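# Move wooden block from bench onto cart floor

## Task

Pick the wooden block up from the bench and lay it flat on the floor of the cart, at the handle end next to the profiles. The drop flap must remain open, and anything already in place must stay that way. Finish with both grippers empty and clear of the cart: release the block and back away. The robot must not fall over or be left leaning.

## Robot and tools

ROBOT. A Rainbow Robotics RB-Y1 in a physics simulator. It has a base with two drive wheels and two rear casters, which can drive forward or back and turn but cannot slide sideways. The base is 0.58 m wide, extends 0.10 m in front of the wheel axle and 0.57 m behind it, and sweeps a 0.58 m radius when it spins in place. On top is a folding leg and torso, a pan/tilt head, and two 7-joint arms, each ending in a parallel gripper. A wrist camera case sticks out from the side of each hand and can collide with things. Each arm is rated for 3 kg.

FRAMES. All positions are in metres. In the base frame the origin is on the floor midway between the drive wheels, with x forward, y left and z up. left_hand and right_hand are reported in this frame. Each is the point between that gripper's pads, 3 cm short of the fingertips. The fingers point along the hand's -z axis and close along its x axis. The odometry frame is the base frame as it stood at the start. base_odometry counts wheel turns only, so slipping or being shoved corrupts it. Its heading is in rad, positive to the left.

move. Runs one action and returns state plus the images named in cameras. The choices are head_camera (896x504), left_wrist_camera or right_wrist_camera (644x364), ["all"], or [] for none. An action holds "base" and/or "joints", with optional min_time_s or contact_limits. Alternatively it holds "target" alone or with min_time_s, or contact_limits alone.
- base: one velocity command, not a destination: {"x_m_s", "turn_rad_s", "for_s"}. x_m_s is forward speed in m/s, from 0.005 to 1.5 in magnitude (negative reverses). turn_rad_s is yaw rate in rad/s, positive to the left, from 0.02 to 1.509 in magnitude. for_s runs from 0.1 to 5 s. Any omitted speed is 0. Distance covered is roughly speed times for_s. Acceleration is 0.4 m/s² (0.5 rad/s² when turning), and the base can coast up to about 3 s after the command ends.
- joints: a map from joint name to an absolute target, in rad except the grippers. Ranges: torso_squat_rad 0 to 1.2 (larger lowers the chest); torso_shift_rad -0.3 to 0.6 (positive moves the hips forward); torso_pitch_rad -0.2 to 1.4 (positive leans forward); torso_yaw_rad -1.5 to 1.5 (positive turns left; lift both arms out at least 0.2 rad first). Shoulder_pitch is ±2.356 (negative swings the arm forward and up). left_shoulder_roll_rad runs 0 to 3.141 and right_shoulder_roll_rad -3.141 to 0, each going outward. Shoulder_yaw is ±2.094. Elbow runs -2.617 to 0.01 (negative bends it). Forearm_roll is ±3.141, wrist_pitch -1.57 to 1.919, and hand_roll ±2.705. left_gripper_m and right_gripper_m set the pad opening, 0 to 0.1 m. head_pan_rad runs -0.523 to 0.523 and head_tilt_rad -0.35 to 1.57 (positive looks down). The torso also has combined limits: squat+shift ≤ 1.52; squat−shift+pitch ≤ 1.57; shift+0.5·pitch−0.4·squat ≤ 0.7; shift+0.3·pitch−0.5·squat ≤ 0.39. If you break one, the torso stops partway and reports off_target.
- target: an absolute hand pose for one arm: {"side": "left"/"right", "x","y","z" in base-frame metres (-3 to 3), "quat_wxyz": [w,x,y,z] in the same form the hand lines print}. It is solved once into joint angles, so the hand travels on an arc. For long moves, use several short steps. It is refused while an earlier move is still running.
- min_time_s: the minimum duration for arm, head and torso motions, 0.1 to 8 s.
- contact_limits: a current cap per gripper, in mA, from 200 to 672.5. It stays in force until changed and lowers the grip force.
- blocking: true (the default) waits until everything is at rest; false returns after about 0.5 s while motion continues.

OTHER TOOLS. wait {seconds 0–10, cameras} lets time pass. stop {cameras} brakes every running motion. zoom_image {camera, region [x0,y0,x1,y1]} gives a closer look at the latest image from that camera, at most 504 px per side. finished_scene {scene} ends the scene; make no further calls after it. read_manual only returns licence texts.

RESULTS. A hand target reports reached (within 10 mm and 2°), short (with the remaining error), or refused (with a reason). Joint and base statuses are done, moving, off_target, stopped, time_out, contact_stop (torso only), limit_stop_at_<name> (a built-in limit or the self-collision guard), torque_fault, limit_stop_at_motor_heat, or not_followed (the arm-collision check held the command back). If a call is refused, or an unplanned stop appears, the rest of that reply's move, wait and finished_scene calls are skipped. on_its_own lists things the robot did that you did not command. Other readings: lidar_m gives 12 distances in 30° sectors, counter-clockwise from straight ahead, taken in a plane 0.23 m above the floor ('-' means nothing seen). motor_effort gives wheel effort in %; a wheel at rest normally stays under 30. wheel_motors_off is also reported. You also get joint torques, external torques, wrist force and torque (raw, with offsets), and motor temperatures.

GRASPING. To hold the block, command an opening at least 0.005 m narrower than the block's width. off_target or done both count as a normal hold.

AVOID. Do not drop the block from a height or release it while it is moving. Do not slam into the bench, cart or walls, or push hard with the base; a stalled wheel shuts the wheel motors off for 2 s. Keep the arms from striking or squeezing each other, fingers and camera cases included. An outward shoulder roll of about 0.5 rad keeps the hands apart. Stay under the joint torque limits (shoulders 65.8, elbow 33.8, wrist joints 23.5 N·m) to avoid a 10 s torque fault. Motors at 80 °C brake the arm, so don't hold loads at full stretch for long. Do not bend or rise quickly with the arms stretched forward or carrying a load, and don't stop hard while driving forward, since the robot can tip. Loose objects may be nudged now and then.

Each tool is called after "Call:" as name(argument=value, ...) on one line, values as JSON.

## Session

Call:
move(joints={"head_tilt_rad":0.75}, min_time_s=0.5, cameras=["all"])

Call:
move(joints={"head_tilt_rad":0.5,"head_pan_rad":-0.52}, min_time_s=0.5, cameras=["head_camera"])

Call:
move(joints={"head_tilt_rad":0.5,"head_pan_rad":0.52}, min_time_s=0.5, cameras=["head_camera"])

Scene clock: 0.80 s.
Joint torques (N m): left_arm=[-1.73 -0.45 0.87 -0.58 -0.16 -0.64 -0.03] | right_arm=[-3.52 -0.56 -0.59 -1.53 0.01 -0.59 -0.09]
External joint torques (N m): left_arm=[-0.35 -0.6 0.86 -0.03 -0.16 -0.22 -0.02] | right_arm=[0.08 0.56 -0.55 0.1 -0.05 0 -0.1]
Motor temperatures (°C): left_arm=[30 28 32 36 34 33 38] | right_arm=[34 30 32 30 35 36 34]
Wrist force (N): left_arm=[0.2 1.8 -7.6] | right_arm=[-3.2 1.0 -4.9]
Wrist torque (N m): left_arm=[-0.33 0.18 0.08] | right_arm=[-0.11 -0.18 -0.11]
Wrist force, peak (N): left_arm=[0.1 1.6 -7.9] | right_arm=[-2.9 0.8 -5.4]
move: done
base_odometry: x=+0.000 y=+0.000 heading=+0.000
lidar_m: 0.74 1.04 1.55 4.57 1.52 1.09 1.02 1.06 1.45 3.61 1.09 0.78
base_status: not commanded
joint_positions: torso_squat_rad=+0.350 torso_shift_rad=+0.000 torso_pitch_rad=+0.000 torso_yaw_rad=+0.000 left_shoulder_pitch_rad=+0.037 left_shoulder_roll_rad=+0.004 left_shoulder_yaw_rad=-0.043 left_elbow_rad=-0.196 left_forearm_roll_rad=-0.014 left_wrist_pitch_rad=+0.002 left_hand_roll_rad=+0.027 left_gripper_m=+0.099 right_shoulder_pitch_rad=-0.040 right_shoulder_roll_rad=-0.021 right_shoulder_yaw_rad=-0.018 right_elbow_rad=-0.235 right_forearm_roll_rad=+0.049 right_wrist_pitch_rad=-0.014 right_hand_roll_rad=+0.035 right_gripper_m=+0.099 head_pan_rad=+0.000 head_tilt_rad=+0.750
joint_status: all done
wheel_motors_off: 0
motor_effort: left_wheel=+0(1) right_wheel=+0(2)
chest: x=-0.2280 y=+0.0001 z=+1.2475 quat_wxyz=(+1.000, +0.000, +0.000, +0.000)
left_hand: x=-0.1598 y=+0.2200 z=+0.5653 quat_wxyz=(+0.997, +0.000, -0.079, -0.009)
right_hand: x=-0.0823 y=-0.2360 z=+0.5770 quat_wxyz=(+0.989, -0.016, -0.142, +0.041)
pictures: head_camera, left_wrist_camera, right_wrist_camera
head_camera: T_world_to_cam=[[-0.00287, -0.9995, -0.03136, 0.04401], [-0.63874, 0.02596, -0.76899, 1.03318], [0.76942, 0.01782, -0.6385, 1.02793]] pos_world=[-0.13084, -0.00115, 1.45221]
left_wrist_camera: T_world_to_cam=[[0.98872, 0.00956, 0.14944, 0.07083], [-0.06055, -0.88722, 0.45736, -0.04391], [0.13696, -0.46125, -0.87664, 0.69141]] pos_world=[-0.16739, 0.27927, 0.61562]
right_wrist_camera: T_world_to_cam=[[-0.94589, -0.11441, -0.30364, 0.06911], [-0.24509, 0.86517, 0.43751, -0.04141], [0.21265, 0.48826, -0.84639, 0.69334]] pos_world=[-0.09221, -0.2948, 0.62594]

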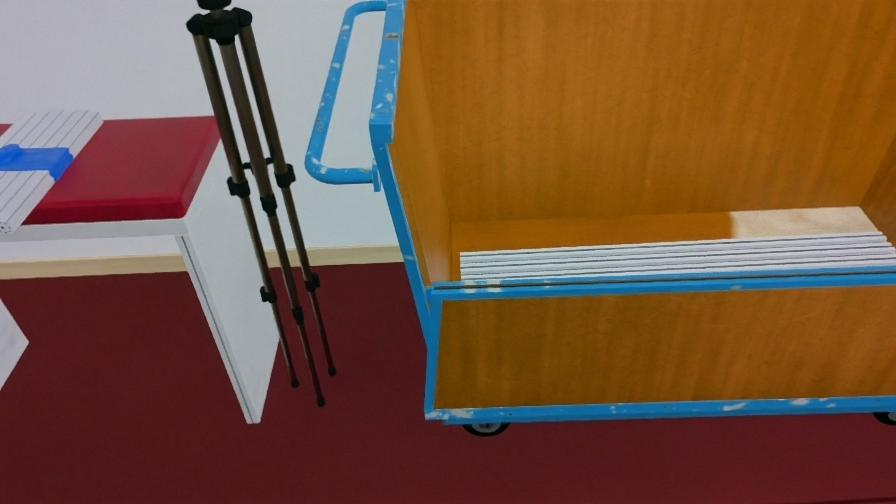

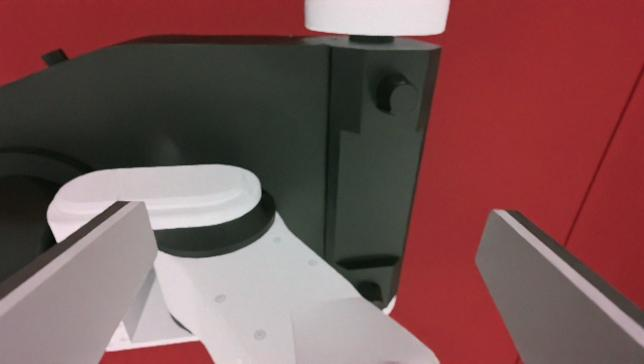

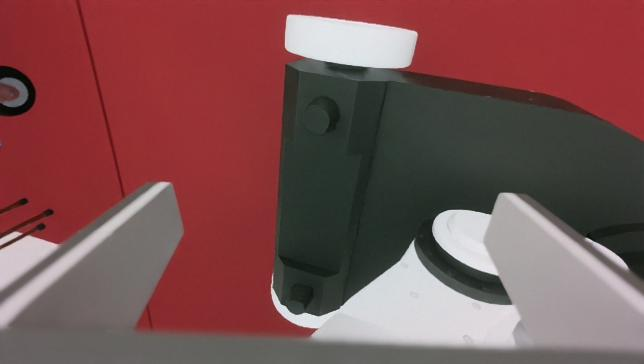

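Scene clock: 1.60 s.
Joint torques (N m): left_arm=[-1.9 -0.71 0.68 -0.41 -0.04 -0.66 -0.03] | right_arm=[-3.59 -0.54 -0.83 -1.44 -0.03 -0.55 0.01]
External joint torques (N m): left_arm=[-0.52 -0.86 0.67 0.15 -0.04 -0.23 -0.03] | right_arm=[0.01 0.58 -0.79 0.19 -0.09 0.05 0]
Wrist force (N): left_arm=[0.2 1.4 -7.7] | right_arm=[-2.8 1.0 -4.7]
Wrist torque (N m): left_arm=[-0.27 0.15 0.07] | right_arm=[-0.08 -0.12 -0.08]
Wrist force, peak (N): left_arm=[-0.7 1.3 -8.3] | right_arm=[-2.9 1.1 -5.3]
move: done
base_odometry: x=+0.000 y=+0.000 heading=+0.000
lidar_m: 0.74 1.04 1.55 4.57 1.52 1.07 1.02 1.08 1.44 3.61 1.09 0.78
base_status: not commanded
joint_positions: torso_squat_rad=+0.350 torso_shift_rad=+0.000 torso_pitch_rad=+0.000 torso_yaw_rad=+0.000 left_shoulder_pitch_rad=+0.037 left_shoulder_roll_rad=+0.004 left_shoulder_yaw_rad=-0.043 left_elbow_rad=-0.196 left_forearm_roll_rad=-0.014 left_wrist_pitch_rad=+0.002 left_hand_roll_rad=+0.027 left_gripper_m=+0.099 right_shoulder_pitch_rad=-0.040 right_shoulder_roll_rad=-0.021 right_shoulder_yaw_rad=-0.018 right_elbow_rad=-0.235 right_forearm_roll_rad=+0.049 right_wrist_pitch_rad=-0.014 right_hand_roll_rad=+0.035 right_gripper_m=+0.099 head_pan_rad=-0.520 head_tilt_rad=+0.500
joint_status: all done
wheel_motors_off: 0
motor_effort: left_wheel=+0(1) right_wheel=+1(2)
chest: x=-0.2280 y=+0.0001 z=+1.2475 quat_wxyz=(+1.000, +0.000, +0.000, +0.000)
left_hand: x=-0.1598 y=+0.2200 z=+0.5653 quat_wxyz=(+0.997, +0.000, -0.079, -0.009)
right_hand: x=-0.0823 y=-0.2360 z=+0.5770 quat_wxyz=(+0.989, -0.016, -0.142, +0.041)
head_camera: T_world_to_cam=[[-0.49229, -0.86988, -0.03109, -0.05722], [-0.35904, 0.23547, -0.90313, 1.28499], [0.79293, -0.43344, -0.42824, 0.72844]] pos_world=[-0.14441, -0.03662, 1.47068]

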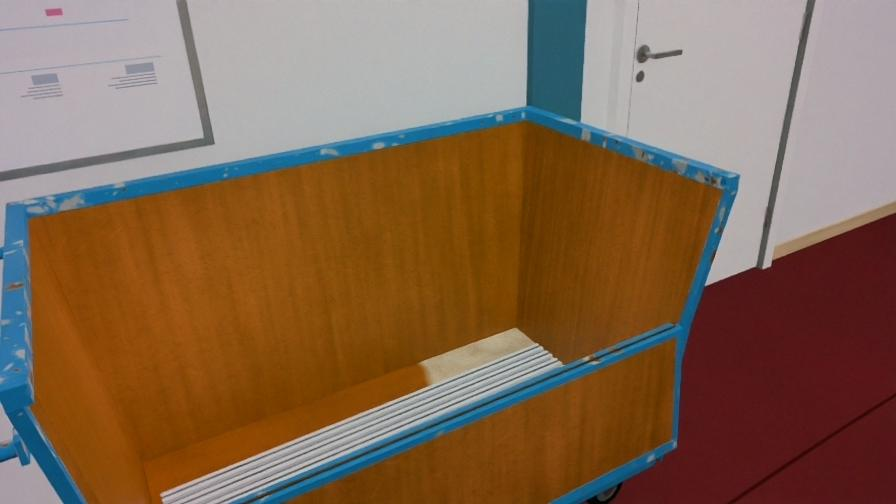

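Scene clock: 2.43 s.
Joint torques (N m): left_arm=[-1.77 -0.84 1.05 -0.44 -0.12 -0.59 0.01] | right_arm=[-3.4 -0.09 -0.42 -1.43 0.04 -0.47 -0.03]
External joint torques (N m): left_arm=[-0.39 -0.99 1.04 0.12 -0.12 -0.16 0.02] | right_arm=[0.2 1.03 -0.37 0.2 -0.02 0.13 -0.05]
Wrist force (N): left_arm=[-0.6 1.6 -7.0] | right_arm=[-2.8 0.8 -4.9]
Wrist torque (N m): left_arm=[-0.34 0.08 0.10] | right_arm=[-0.04 -0.10 -0.06]
Wrist force, peak (N): left_arm=[-0.5 1.2 -8.0] | right_arm=[-2.9 1.1 -5.5]
move: done
base_odometry: x=+0.000 y=+0.000 heading=+0.000
lidar_m: 0.75 1.03 1.55 4.58 1.52 1.08 1.02 1.07 1.42 3.61 1.09 0.78
base_status: not commanded
joint_positions: torso_squat_rad=+0.350 torso_shift_rad=+0.000 torso_pitch_rad=+0.000 torso_yaw_rad=+0.000 left_shoulder_pitch_rad=+0.037 left_shoulder_roll_rad=+0.004 left_shoulder_yaw_rad=-0.043 left_elbow_rad=-0.196 left_forearm_roll_rad=-0.014 left_wrist_pitch_rad=+0.002 left_hand_roll_rad=+0.027 left_gripper_m=+0.099 right_shoulder_pitch_rad=-0.040 right_shoulder_roll_rad=-0.021 right_shoulder_yaw_rad=-0.018 right_elbow_rad=-0.235 right_forearm_roll_rad=+0.049 right_wrist_pitch_rad=-0.014 right_hand_roll_rad=+0.035 right_gripper_m=+0.099 head_pan_rad=+0.520 head_tilt_rad=+0.500
joint_status: all done
wheel_motors_off: 0
motor_effort: left_wheel=+0(1) right_wheel=+0(2)
chest: x=-0.2280 y=+0.0001 z=+1.2475 quat_wxyz=(+1.000, +0.000, +0.000, +0.000)
left_hand: x=-0.1598 y=+0.2200 z=+0.5653 quat_wxyz=(+0.997, +0.000, -0.079, -0.009)
right_hand: x=-0.0823 y=-0.2360 z=+0.5770 quat_wxyz=(+0.989, -0.016, -0.142, +0.041)
head_camera: T_world_to_cam=[[0.50089, -0.86495, -0.03109, 0.14739], [-0.38493, -0.19045, -0.90308, 1.27964], [0.77521, 0.46431, -0.42834, 0.72484]] pos_world=[-0.14316, 0.03465, 1.47068]

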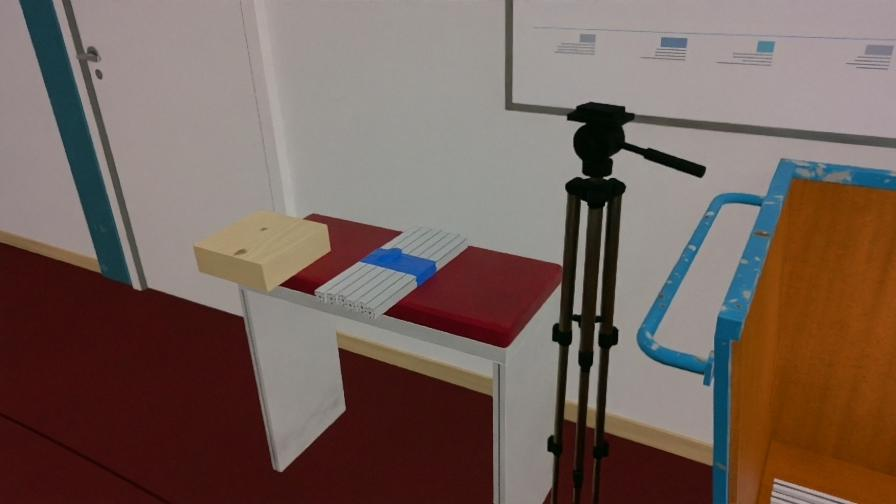

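Call:
move(base={"turn_rad_s":0.8,"for_s":1.455}, joints={"left_shoulder_roll_rad":0.15,"right_shoulder_roll_rad":-0.1,"head_pan_rad":0,"head_tilt_rad":0.6})

Call:
move(base={"x_m_s":0.6,"for_s":1.85}, joints={"torso_squat_rad":0.8})

Call:
move(base={"turn_rad_s":-0.8,"for_s":1.455}, joints={"torso_pitch_rad":0.3,"head_tilt_rad":0.45,"head_pan_rad":0.35}, cameras=["head_camera"])

Scene clock: 28.97 s.
Joint torques (N m): left_arm=[-1.45 2.94 1.12 -0.44 0 -0.66 0] | right_arm=[-3.24 -1.84 -0.84 -1.31 -0.02 -0.66 -0.02]
External joint torques (N m): left_arm=[-0.11 -1.44 0.74 0.03 -0.02 -0.26 0] | right_arm=[0.38 1.52 -0.57 0.33 -0.08 -0.07 -0.04]
Wrist force (N): left_arm=[-0.5 0.4 -7.7] | right_arm=[-2.4 1.8 -4.8]
Wrist torque (N m): left_arm=[-0.25 0.06 0.09] | right_arm=[-0.15 -0.07 -0.08]
Wrist force, peak (N): left_arm=[0.2 1.5 -8.5] | right_arm=[-2.7 3.0 -5.1]
move: done
base_odometry: x=+0.000 y=+0.000 heading=+1.075
lidar_m: 1.57 3.97 1.46 1.06 1.02 1.08 1.47 4.07 1.15 0.78 0.74 1.04
base_status: done (sent for 1.47 of 1.47 s)
joint_positions: torso_squat_rad=+0.350 torso_shift_rad=+0.000 torso_pitch_rad=+0.000 torso_yaw_rad=+0.000 left_shoulder_pitch_rad=+0.037 left_shoulder_roll_rad=+0.150 left_shoulder_yaw_rad=-0.043 left_elbow_rad=-0.196 left_forearm_roll_rad=-0.014 left_wrist_pitch_rad=+0.002 left_hand_roll_rad=+0.027 left_gripper_m=+0.099 right_shoulder_pitch_rad=-0.040 right_shoulder_roll_rad=-0.100 right_shoulder_yaw_rad=-0.018 right_elbow_rad=-0.235 right_forearm_roll_rad=+0.049 right_wrist_pitch_rad=-0.014 right_hand_roll_rad=+0.035 right_gripper_m=+0.099 head_pan_rad=+0.000 head_tilt_rad=+0.600
joint_status: all done
wheel_motors_off: 0
motor_effort: left_wheel=+6(36) right_wheel=+20(54)
chest: x=-0.2280 y=+0.0001 z=+1.2475 quat_wxyz=(+1.000, +0.000, +0.000, +0.000)
left_hand: x=-0.1609 y=+0.3306 z=+0.5732 quat_wxyz=(+0.994, +0.072, -0.078, -0.017)
right_hand: x=-0.0817 y=-0.2958 z=+0.5808 quat_wxyz=(+0.987, -0.056, -0.141, +0.045)
pictures: none

Scene clock: 32.53 s.
Joint torques (N m): left_arm=[-0.9 2.69 1.21 -0.44 -0.04 -0.76 0.04] | right_arm=[-3.1 -1.94 -0.76 -1.45 -0.14 -0.57 -0.08]
External joint torques (N m): left_arm=[0.44 -1.68 0.83 0.04 -0.06 -0.36 0.05] | right_arm=[0.52 1.43 -0.49 0.19 -0.2 0.02 -0.1]
Wrist force (N): left_arm=[-0.2 0.2 -7.3] | right_arm=[-2.4 1.7 -5.1]
Wrist torque (N m): left_arm=[-0.20 0.15 0.08] | right_arm=[-0.11 -0.08 -0.09]
Wrist force, peak (N): left_arm=[-0.2 0.5 -8.5] | right_arm=[-2.6 2.0 -5.4]
move: done
base_odometry: x=+0.532 y=+0.986 heading=+1.076
lidar_m: 1.38 3.88 2.24 1.64 1.58 1.65 2.26 0.91 0.56 0.60 0.98 0.46
base_status: done (sent for 1.87 of 1.87 s)
joint_positions: torso_squat_rad=+0.800 torso_shift_rad=+0.000 torso_pitch_rad=+0.000 torso_yaw_rad=+0.000 left_shoulder_pitch_rad=+0.037 left_shoulder_roll_rad=+0.150 left_shoulder_yaw_rad=-0.043 left_elbow_rad=-0.196 left_forearm_roll_rad=-0.014 left_wrist_pitch_rad=+0.002 left_hand_roll_rad=+0.027 left_gripper_m=+0.099 right_shoulder_pitch_rad=-0.040 right_shoulder_roll_rad=-0.100 right_shoulder_yaw_rad=-0.018 right_elbow_rad=-0.235 right_forearm_roll_rad=+0.049 right_wrist_pitch_rad=-0.014 right_hand_roll_rad=+0.035 right_gripper_m=+0.099 head_pan_rad=+0.000 head_tilt_rad=+0.600
joint_status: all done
wheel_motors_off: 0
motor_effort: left_wheel=+16(53) right_wheel=-16(52)
chest: x=-0.2280 y=+0.0001 z=+1.0776 quat_wxyz=(+1.000, +0.000, +0.000, +0.000)
left_hand: x=-0.1608 y=+0.3305 z=+0.4034 quat_wxyz=(+0.994, +0.072, -0.078, -0.017)
right_hand: x=-0.0815 y=-0.2958 z=+0.4110 quat_wxyz=(+0.987, -0.056, -0.141, +0.045)
pictures: none

Scene clock: 35.83 s.
Joint torques (N m): left_arm=[5.92 2.78 1.03 2.84 -0.07 0.09 -0.03] | right_arm=[5.35 -1.63 -0.7 2 -0.11 -0.07 0.03]
External joint torques (N m): left_arm=[-1.23 -1.46 0.66 0.1 -0.08 -0.1 -0.04] | right_arm=[0.65 1.51 -0.31 0.57 -0.1 -0.04 0.03]
Wrist force (N): left_arm=[2.1 0.1 -7.9] | right_arm=[-0.6 1.4 -5.2]
Wrist torque (N m): left_arm=[-0.19 0.29 0.07] | right_arm=[-0.09 0.06 -0.11]
Wrist force, peak (N): left_arm=[1.5 0.3 -8.6] | right_arm=[-1.9 2.0 -5.5]
move: done
base_odometry: x=+0.532 y=+0.985 heading=+0.001
lidar_m: 0.97 0.46 1.33 3.43 2.33 1.67 1.58 1.64 2.21 0.92 0.54 0.55
base_status: done (sent for 1.47 of 1.47 s)
joint_positions: torso_squat_rad=+0.800 torso_shift_rad=+0.000 torso_pitch_rad=+0.300 torso_yaw_rad=+0.000 left_shoulder_pitch_rad=+0.037 left_shoulder_roll_rad=+0.150 left_shoulder_yaw_rad=-0.043 left_elbow_rad=-0.196 left_forearm_roll_rad=-0.014 left_wrist_pitch_rad=+0.002 left_hand_roll_rad=+0.027 left_gripper_m=+0.099 right_shoulder_pitch_rad=-0.040 right_shoulder_roll_rad=-0.100 right_shoulder_yaw_rad=-0.018 right_elbow_rad=-0.235 right_forearm_roll_rad=+0.049 right_wrist_pitch_rad=-0.014 right_hand_roll_rad=+0.035 right_gripper_m=+0.099 head_pan_rad=+0.350 head_tilt_rad=+0.450
joint_status: all done
wheel_motors_off: 0
motor_effort: left_wheel=+21(44) right_wheel=+0(46)
chest: x=-0.1366 y=+0.0001 z=+1.0638 quat_wxyz=(+0.989, +0.000, +0.149, +0.000)
left_hand: x=-0.2718 y=+0.3305 z=+0.3998 quat_wxyz=(+0.995, +0.069, +0.072, -0.028)
right_hand: x=-0.1937 y=-0.2958 z=+0.3837 quat_wxyz=(+0.997, -0.048, +0.008, +0.053)
head_camera: T_world_to_cam=[[0.32414, -0.93668, -0.13254, 0.18293], [-0.62507, -0.10689, -0.77322, 0.98167], [0.71009, 0.33348, -0.62013, 0.7594]] pos_world=[0.01507, 0.02304, 1.25422]

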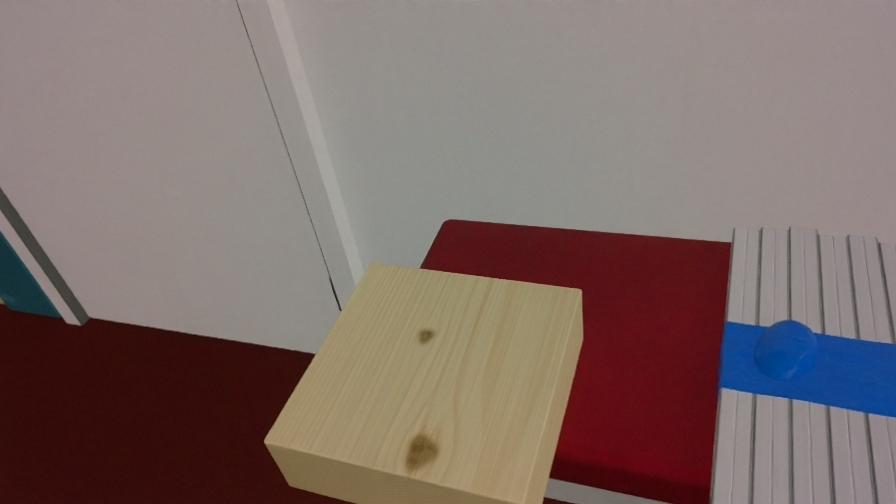

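Call:
move(base={"x_m_s":-0.3,"for_s":0.55}, joints={"head_tilt_rad":0.55,"head_pan_rad":0.35})

Call:
move(target={"side":"left","x":0.29,"y":0.233,"z":0.757,"quat_wxyz":[0.7071,0,-0.7071,0]}, cameras=["head_camera","left_wrist_camera"])

Scene clock: 41.10 s.
Joint torques (N m): left_arm=[5.8 2.92 1.24 2.64 -0.09 -0.06 -0.04] | right_arm=[4.61 -1.81 -1.1 1.77 -0.16 0 -0.06]
External joint torques (N m): left_arm=[-1.35 -1.32 0.86 -0.1 -0.11 -0.25 -0.04] | right_arm=[-0.09 1.33 -0.71 0.34 -0.14 0.03 -0.06]
Wrist force (N): left_arm=[2.2 0.7 -6.6] | right_arm=[-0.4 1.3 -4.9]
Wrist torque (N m): left_arm=[-0.29 0.34 0.05] | right_arm=[-0.07 0.08 -0.09]
Wrist force, peak (N): left_arm=[2.2 0.7 -8.3] | right_arm=[-1.0 1.9 -5.5]
move: done
base_odometry: x=+0.403 y=+0.985 heading=+0.000
lidar_m: 1.09 0.56 1.51 3.83 2.14 1.53 1.45 1.52 2.03 1.45 0.95 0.64
base_status: done (sent for 0.57 of 0.57 s)
joint_positions: torso_squat_rad=+0.800 torso_shift_rad=+0.000 torso_pitch_rad=+0.300 torso_yaw_rad=+0.000 left_shoulder_pitch_rad=+0.037 left_shoulder_roll_rad=+0.150 left_shoulder_yaw_rad=-0.043 left_elbow_rad=-0.196 left_forearm_roll_rad=-0.014 left_wrist_pitch_rad=+0.002 left_hand_roll_rad=+0.027 left_gripper_m=+0.099 right_shoulder_pitch_rad=-0.040 right_shoulder_roll_rad=-0.100 right_shoulder_yaw_rad=-0.018 right_elbow_rad=-0.235 right_forearm_roll_rad=+0.049 right_wrist_pitch_rad=-0.014 right_hand_roll_rad=+0.035 right_gripper_m=+0.099 head_pan_rad=+0.350 head_tilt_rad=+0.550
joint_status: all done
wheel_motors_off: 0
motor_effort: left_wheel=-15(38) right_wheel=+15(44)
chest: x=-0.1366 y=+0.0001 z=+1.0638 quat_wxyz=(+0.989, +0.000, +0.149, +0.000)
left_hand: x=-0.2718 y=+0.3305 z=+0.3998 quat_wxyz=(+0.995, +0.069, +0.072, -0.028)
right_hand: x=-0.1938 y=-0.2958 z=+0.3837 quat_wxyz=(+0.997, -0.048, +0.008, +0.053)
pictures: none

Scene clock: 42.80 s.
Joint torques (N m): left_arm=[-4.06 -0.18 2.08 -8.75 0.07 -2 -0.26] | right_arm=[4.59 -1.8 -1.01 1.91 -0.21 0.14 -0.05]
External joint torques (N m): left_arm=[1.01 -1.06 1.52 1.1 0.06 -0.01 -0.21] | right_arm=[-0.11 1.34 -0.62 0.47 -0.19 0.17 -0.04]
Wrist force (N): left_arm=[-5.5 1.9 -1.7] | right_arm=[-0.5 1.3 -5.3]
Wrist torque (N m): left_arm=[-0.32 -0.13 0.22] | right_arm=[-0.10 0.05 -0.11]
Wrist force, peak (N): left_arm=[-4.8 0.9 -6.8] | right_arm=[-0.4 1.0 -5.8]
move: done
base_odometry: x=+0.403 y=+0.985 heading=+0.000
lidar_m: 1.11 0.57 1.50 3.83 2.13 1.54 1.45 1.53 2.02 1.46 0.94 0.64
base_status: not commanded
joint_positions: torso_squat_rad=+0.800 torso_shift_rad=+0.000 torso_pitch_rad=+0.300 torso_yaw_rad=+0.000 left_shoulder_pitch_rad=+0.030 left_shoulder_roll_rad=+0.045 left_shoulder_yaw_rad=-0.013 left_elbow_rad=-1.568 left_forearm_roll_rad=+0.049 left_wrist_pitch_rad=-0.335 left_hand_roll_rad=-0.005 left_gripper_m=+0.099 right_shoulder_pitch_rad=-0.040 right_shoulder_roll_rad=-0.100 right_shoulder_yaw_rad=-0.018 right_elbow_rad=-0.235 right_forearm_roll_rad=+0.049 right_wrist_pitch_rad=-0.014 right_hand_roll_rad=+0.035 right_gripper_m=+0.099 head_pan_rad=+0.350 head_tilt_rad=+0.550
joint_status: all done
wheel_motors_off: 0
motor_effort: left_wheel=-15(20) right_wheel=+16(17)
chest: x=-0.1366 y=+0.0001 z=+1.0638 quat_wxyz=(+0.989, +0.000, +0.149, +0.000)
left_hand: x=+0.2898 y=+0.2329 z=+0.7573 quat_wxyz=(+0.706, +0.000, -0.708, +0.000)
left_hand_status: reached (checked arc that bows 139 mm and turns the hand up to 99 deg, planned for 1.4 s): 0 mm and 0.2 deg off.
right_hand: x=-0.1938 y=-0.2958 z=+0.3837 quat_wxyz=(+0.997, -0.048, +0.008, +0.053)
head_camera: T_world_to_cam=[[0.32116, -0.93776, -0.13212, 0.18219], [-0.69339, -0.13783, -0.70725, 0.89544], [0.64503, 0.31876, -0.6945, 0.84857]] pos_world=[0.01503, 0.02378, 1.24671]
left_wrist_camera: T_world_to_cam=[[0.00589, 0.02704, 0.99962, -0.76554], [-0.4599, -0.88757, 0.02672, 0.34886], [0.88795, -0.45988, 0.00721, -0.08323]] pos_world=[0.23886, 0.29206, 0.75652]

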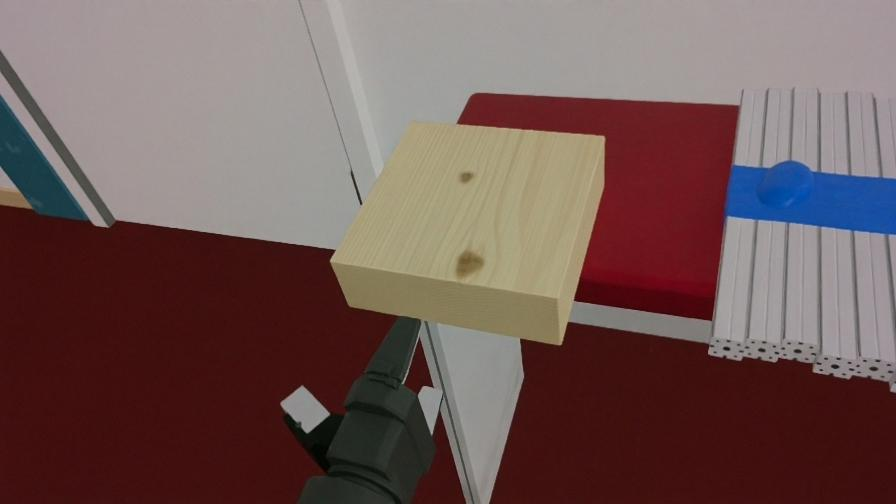

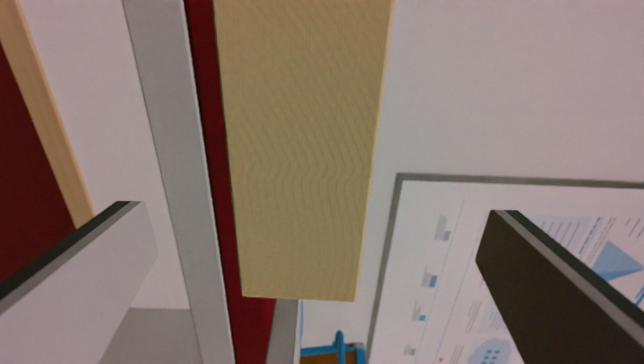

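Call:
move(target={"side":"left","x":0.335,"y":0.232,"z":0.744,"quat_wxyz":[0.7071,0,-0.7071,0]})

Call:
move(target={"side":"left","x":0.437,"y":0.232,"z":0.744,"quat_wxyz":[0.7071,0,-0.7071,0]}, min_time_s=1.5, cameras=["head_camera","left_wrist_camera"])

Scene clock: 50.33 s.
Joint torques (N m): left_arm=[-6.59 0.37 1.95 -8.77 0.04 -2.42 -0.29] | right_arm=[4.48 -1.92 -0.93 1.89 -0.13 0.07 0.07]
External joint torques (N m): left_arm=[1.27 -0.99 1.43 0.98 0.03 -0.42 -0.23] | right_arm=[-0.22 1.22 -0.54 0.46 -0.11 0.09 0.08]
Wrist force (N): left_arm=[-5.7 1.3 -2.0] | right_arm=[-0.7 1.5 -5.3]
Wrist torque (N m): left_arm=[-0.28 -0.19 0.24] | right_arm=[-0.12 0.02 -0.08]
Wrist force, peak (N): left_arm=[-6.5 1.2 -2.3] | right_arm=[-0.9 1.5 -5.7]
move: done
base_odometry: x=+0.403 y=+0.985 heading=+0.000
lidar_m: 1.10 0.57 1.50 3.83 2.14 1.52 1.45 1.52 2.01 1.45 0.94 0.65
base_status: not commanded
joint_positions: torso_squat_rad=+0.800 torso_shift_rad=+0.000 torso_pitch_rad=+0.300 torso_yaw_rad=+0.000 left_shoulder_pitch_rad=-0.151 left_shoulder_roll_rad=+0.048 left_shoulder_yaw_rad=+0.038 left_elbow_rad=-1.373 left_forearm_roll_rad=+0.059 left_wrist_pitch_rad=-0.353 left_hand_roll_rad=-0.014 left_gripper_m=+0.099 right_shoulder_pitch_rad=-0.040 right_shoulder_roll_rad=-0.100 right_shoulder_yaw_rad=-0.018 right_elbow_rad=-0.235 right_forearm_roll_rad=+0.049 right_wrist_pitch_rad=-0.014 right_hand_roll_rad=+0.035 right_gripper_m=+0.099 head_pan_rad=+0.350 head_tilt_rad=+0.550
joint_status: all done
wheel_motors_off: 0
motor_effort: left_wheel=-16(17) right_wheel=+14(16)
chest: x=-0.1366 y=+0.0001 z=+1.0638 quat_wxyz=(+0.989, +0.000, +0.149, +0.000)
left_hand: x=+0.3347 y=+0.2319 z=+0.7446 quat_wxyz=(+0.708, +0.000, -0.706, +0.000)
left_hand_status: reached (checked arc that bows 4 mm and turns the hand up to 1 deg, planned for 0.5 s): 1 mm and 0.1 deg off.
right_hand: x=-0.1938 y=-0.2958 z=+0.3837 quat_wxyz=(+0.997, -0.048, +0.008, +0.053)
pictures: none

Scene clock: 52.17 s.
Joint torques (N m): left_arm=[-15.63 4.35 3.39 -9.17 0.55 -2.24 -0.16] | right_arm=[4.38 -1.75 -0.79 1.89 -0.16 0.07 -0.06]
External joint torques (N m): left_arm=[-1.12 0.51 2.87 0.17 0.56 -0.25 -0.11] | right_arm=[-0.31 1.39 -0.4 0.46 -0.15 0.1 -0.06]
Wrist force (N): left_arm=[-7.2 -1.0 4.9] | right_arm=[-0.9 1.4 -5.0]
Wrist torque (N m): left_arm=[-0.39 -0.57 0.11] | right_arm=[-0.12 0.01 -0.10]
Wrist force, peak (N): left_arm=[11.5 6.0 18.6] | right_arm=[-1.1 1.0 -5.9]
move: done
base_odometry: x=+0.403 y=+0.985 heading=+0.000
lidar_m: 1.10 0.57 1.51 3.84 2.16 1.53 1.45 1.50 2.04 1.45 0.95 0.64
base_status: not commanded
joint_positions: torso_squat_rad=+0.800 torso_shift_rad=+0.000 torso_pitch_rad=+0.300 torso_yaw_rad=+0.000 left_shoulder_pitch_rad=-0.578 left_shoulder_roll_rad=+0.103 left_shoulder_yaw_rad=+0.134 left_elbow_rad=-0.872 left_forearm_roll_rad=+0.092 left_wrist_pitch_rad=-0.438 left_hand_roll_rad=-0.022 left_gripper_m=+0.099 right_shoulder_pitch_rad=-0.040 right_shoulder_roll_rad=-0.100 right_shoulder_yaw_rad=-0.018 right_elbow_rad=-0.235 right_forearm_roll_rad=+0.049 right_wrist_pitch_rad=-0.014 right_hand_roll_rad=+0.035 right_gripper_m=+0.099 head_pan_rad=+0.350 head_tilt_rad=+0.550
joint_status: all done
wheel_motors_off: 0
motor_effort: left_wheel=-11(17) right_wheel=+16(17)
chest: x=-0.1367 y=+0.0001 z=+1.0638 quat_wxyz=(+0.989, +0.000, +0.149, +0.000)
left_hand: x=+0.4366 y=+0.2317 z=+0.7441 quat_wxyz=(+0.708, +0.000, -0.706, +0.000)
left_hand_status: reached (checked arc that bows 16 mm and turns the hand up to 2 deg, planned for 1.5 s): 1 mm and 0.1 deg off.
right_hand: x=-0.1938 y=-0.2958 z=+0.3837 quat_wxyz=(+0.997, -0.048, +0.008, +0.053)
head_camera: T_world_to_cam=[[0.32128, -0.93772, -0.13212, 0.18227], [-0.69322, -0.13784, -0.70742, 0.89558], [0.64515, 0.31887, -0.69433, 0.84855]] pos_world=[0.01483, 0.02378, 1.24681]
left_wrist_camera: T_world_to_cam=[[0.01102, 0.02691, 0.99958, -0.75538], [-0.45941, -0.88775, 0.02897, 0.4138], [0.88816, -0.45954, 0.00258, -0.21069]] pos_world=[0.38555, 0.29086, 0.74362]

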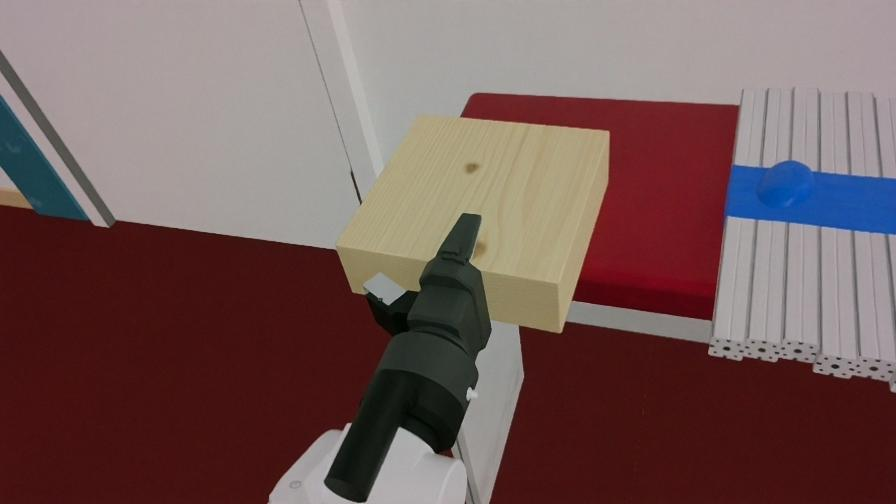

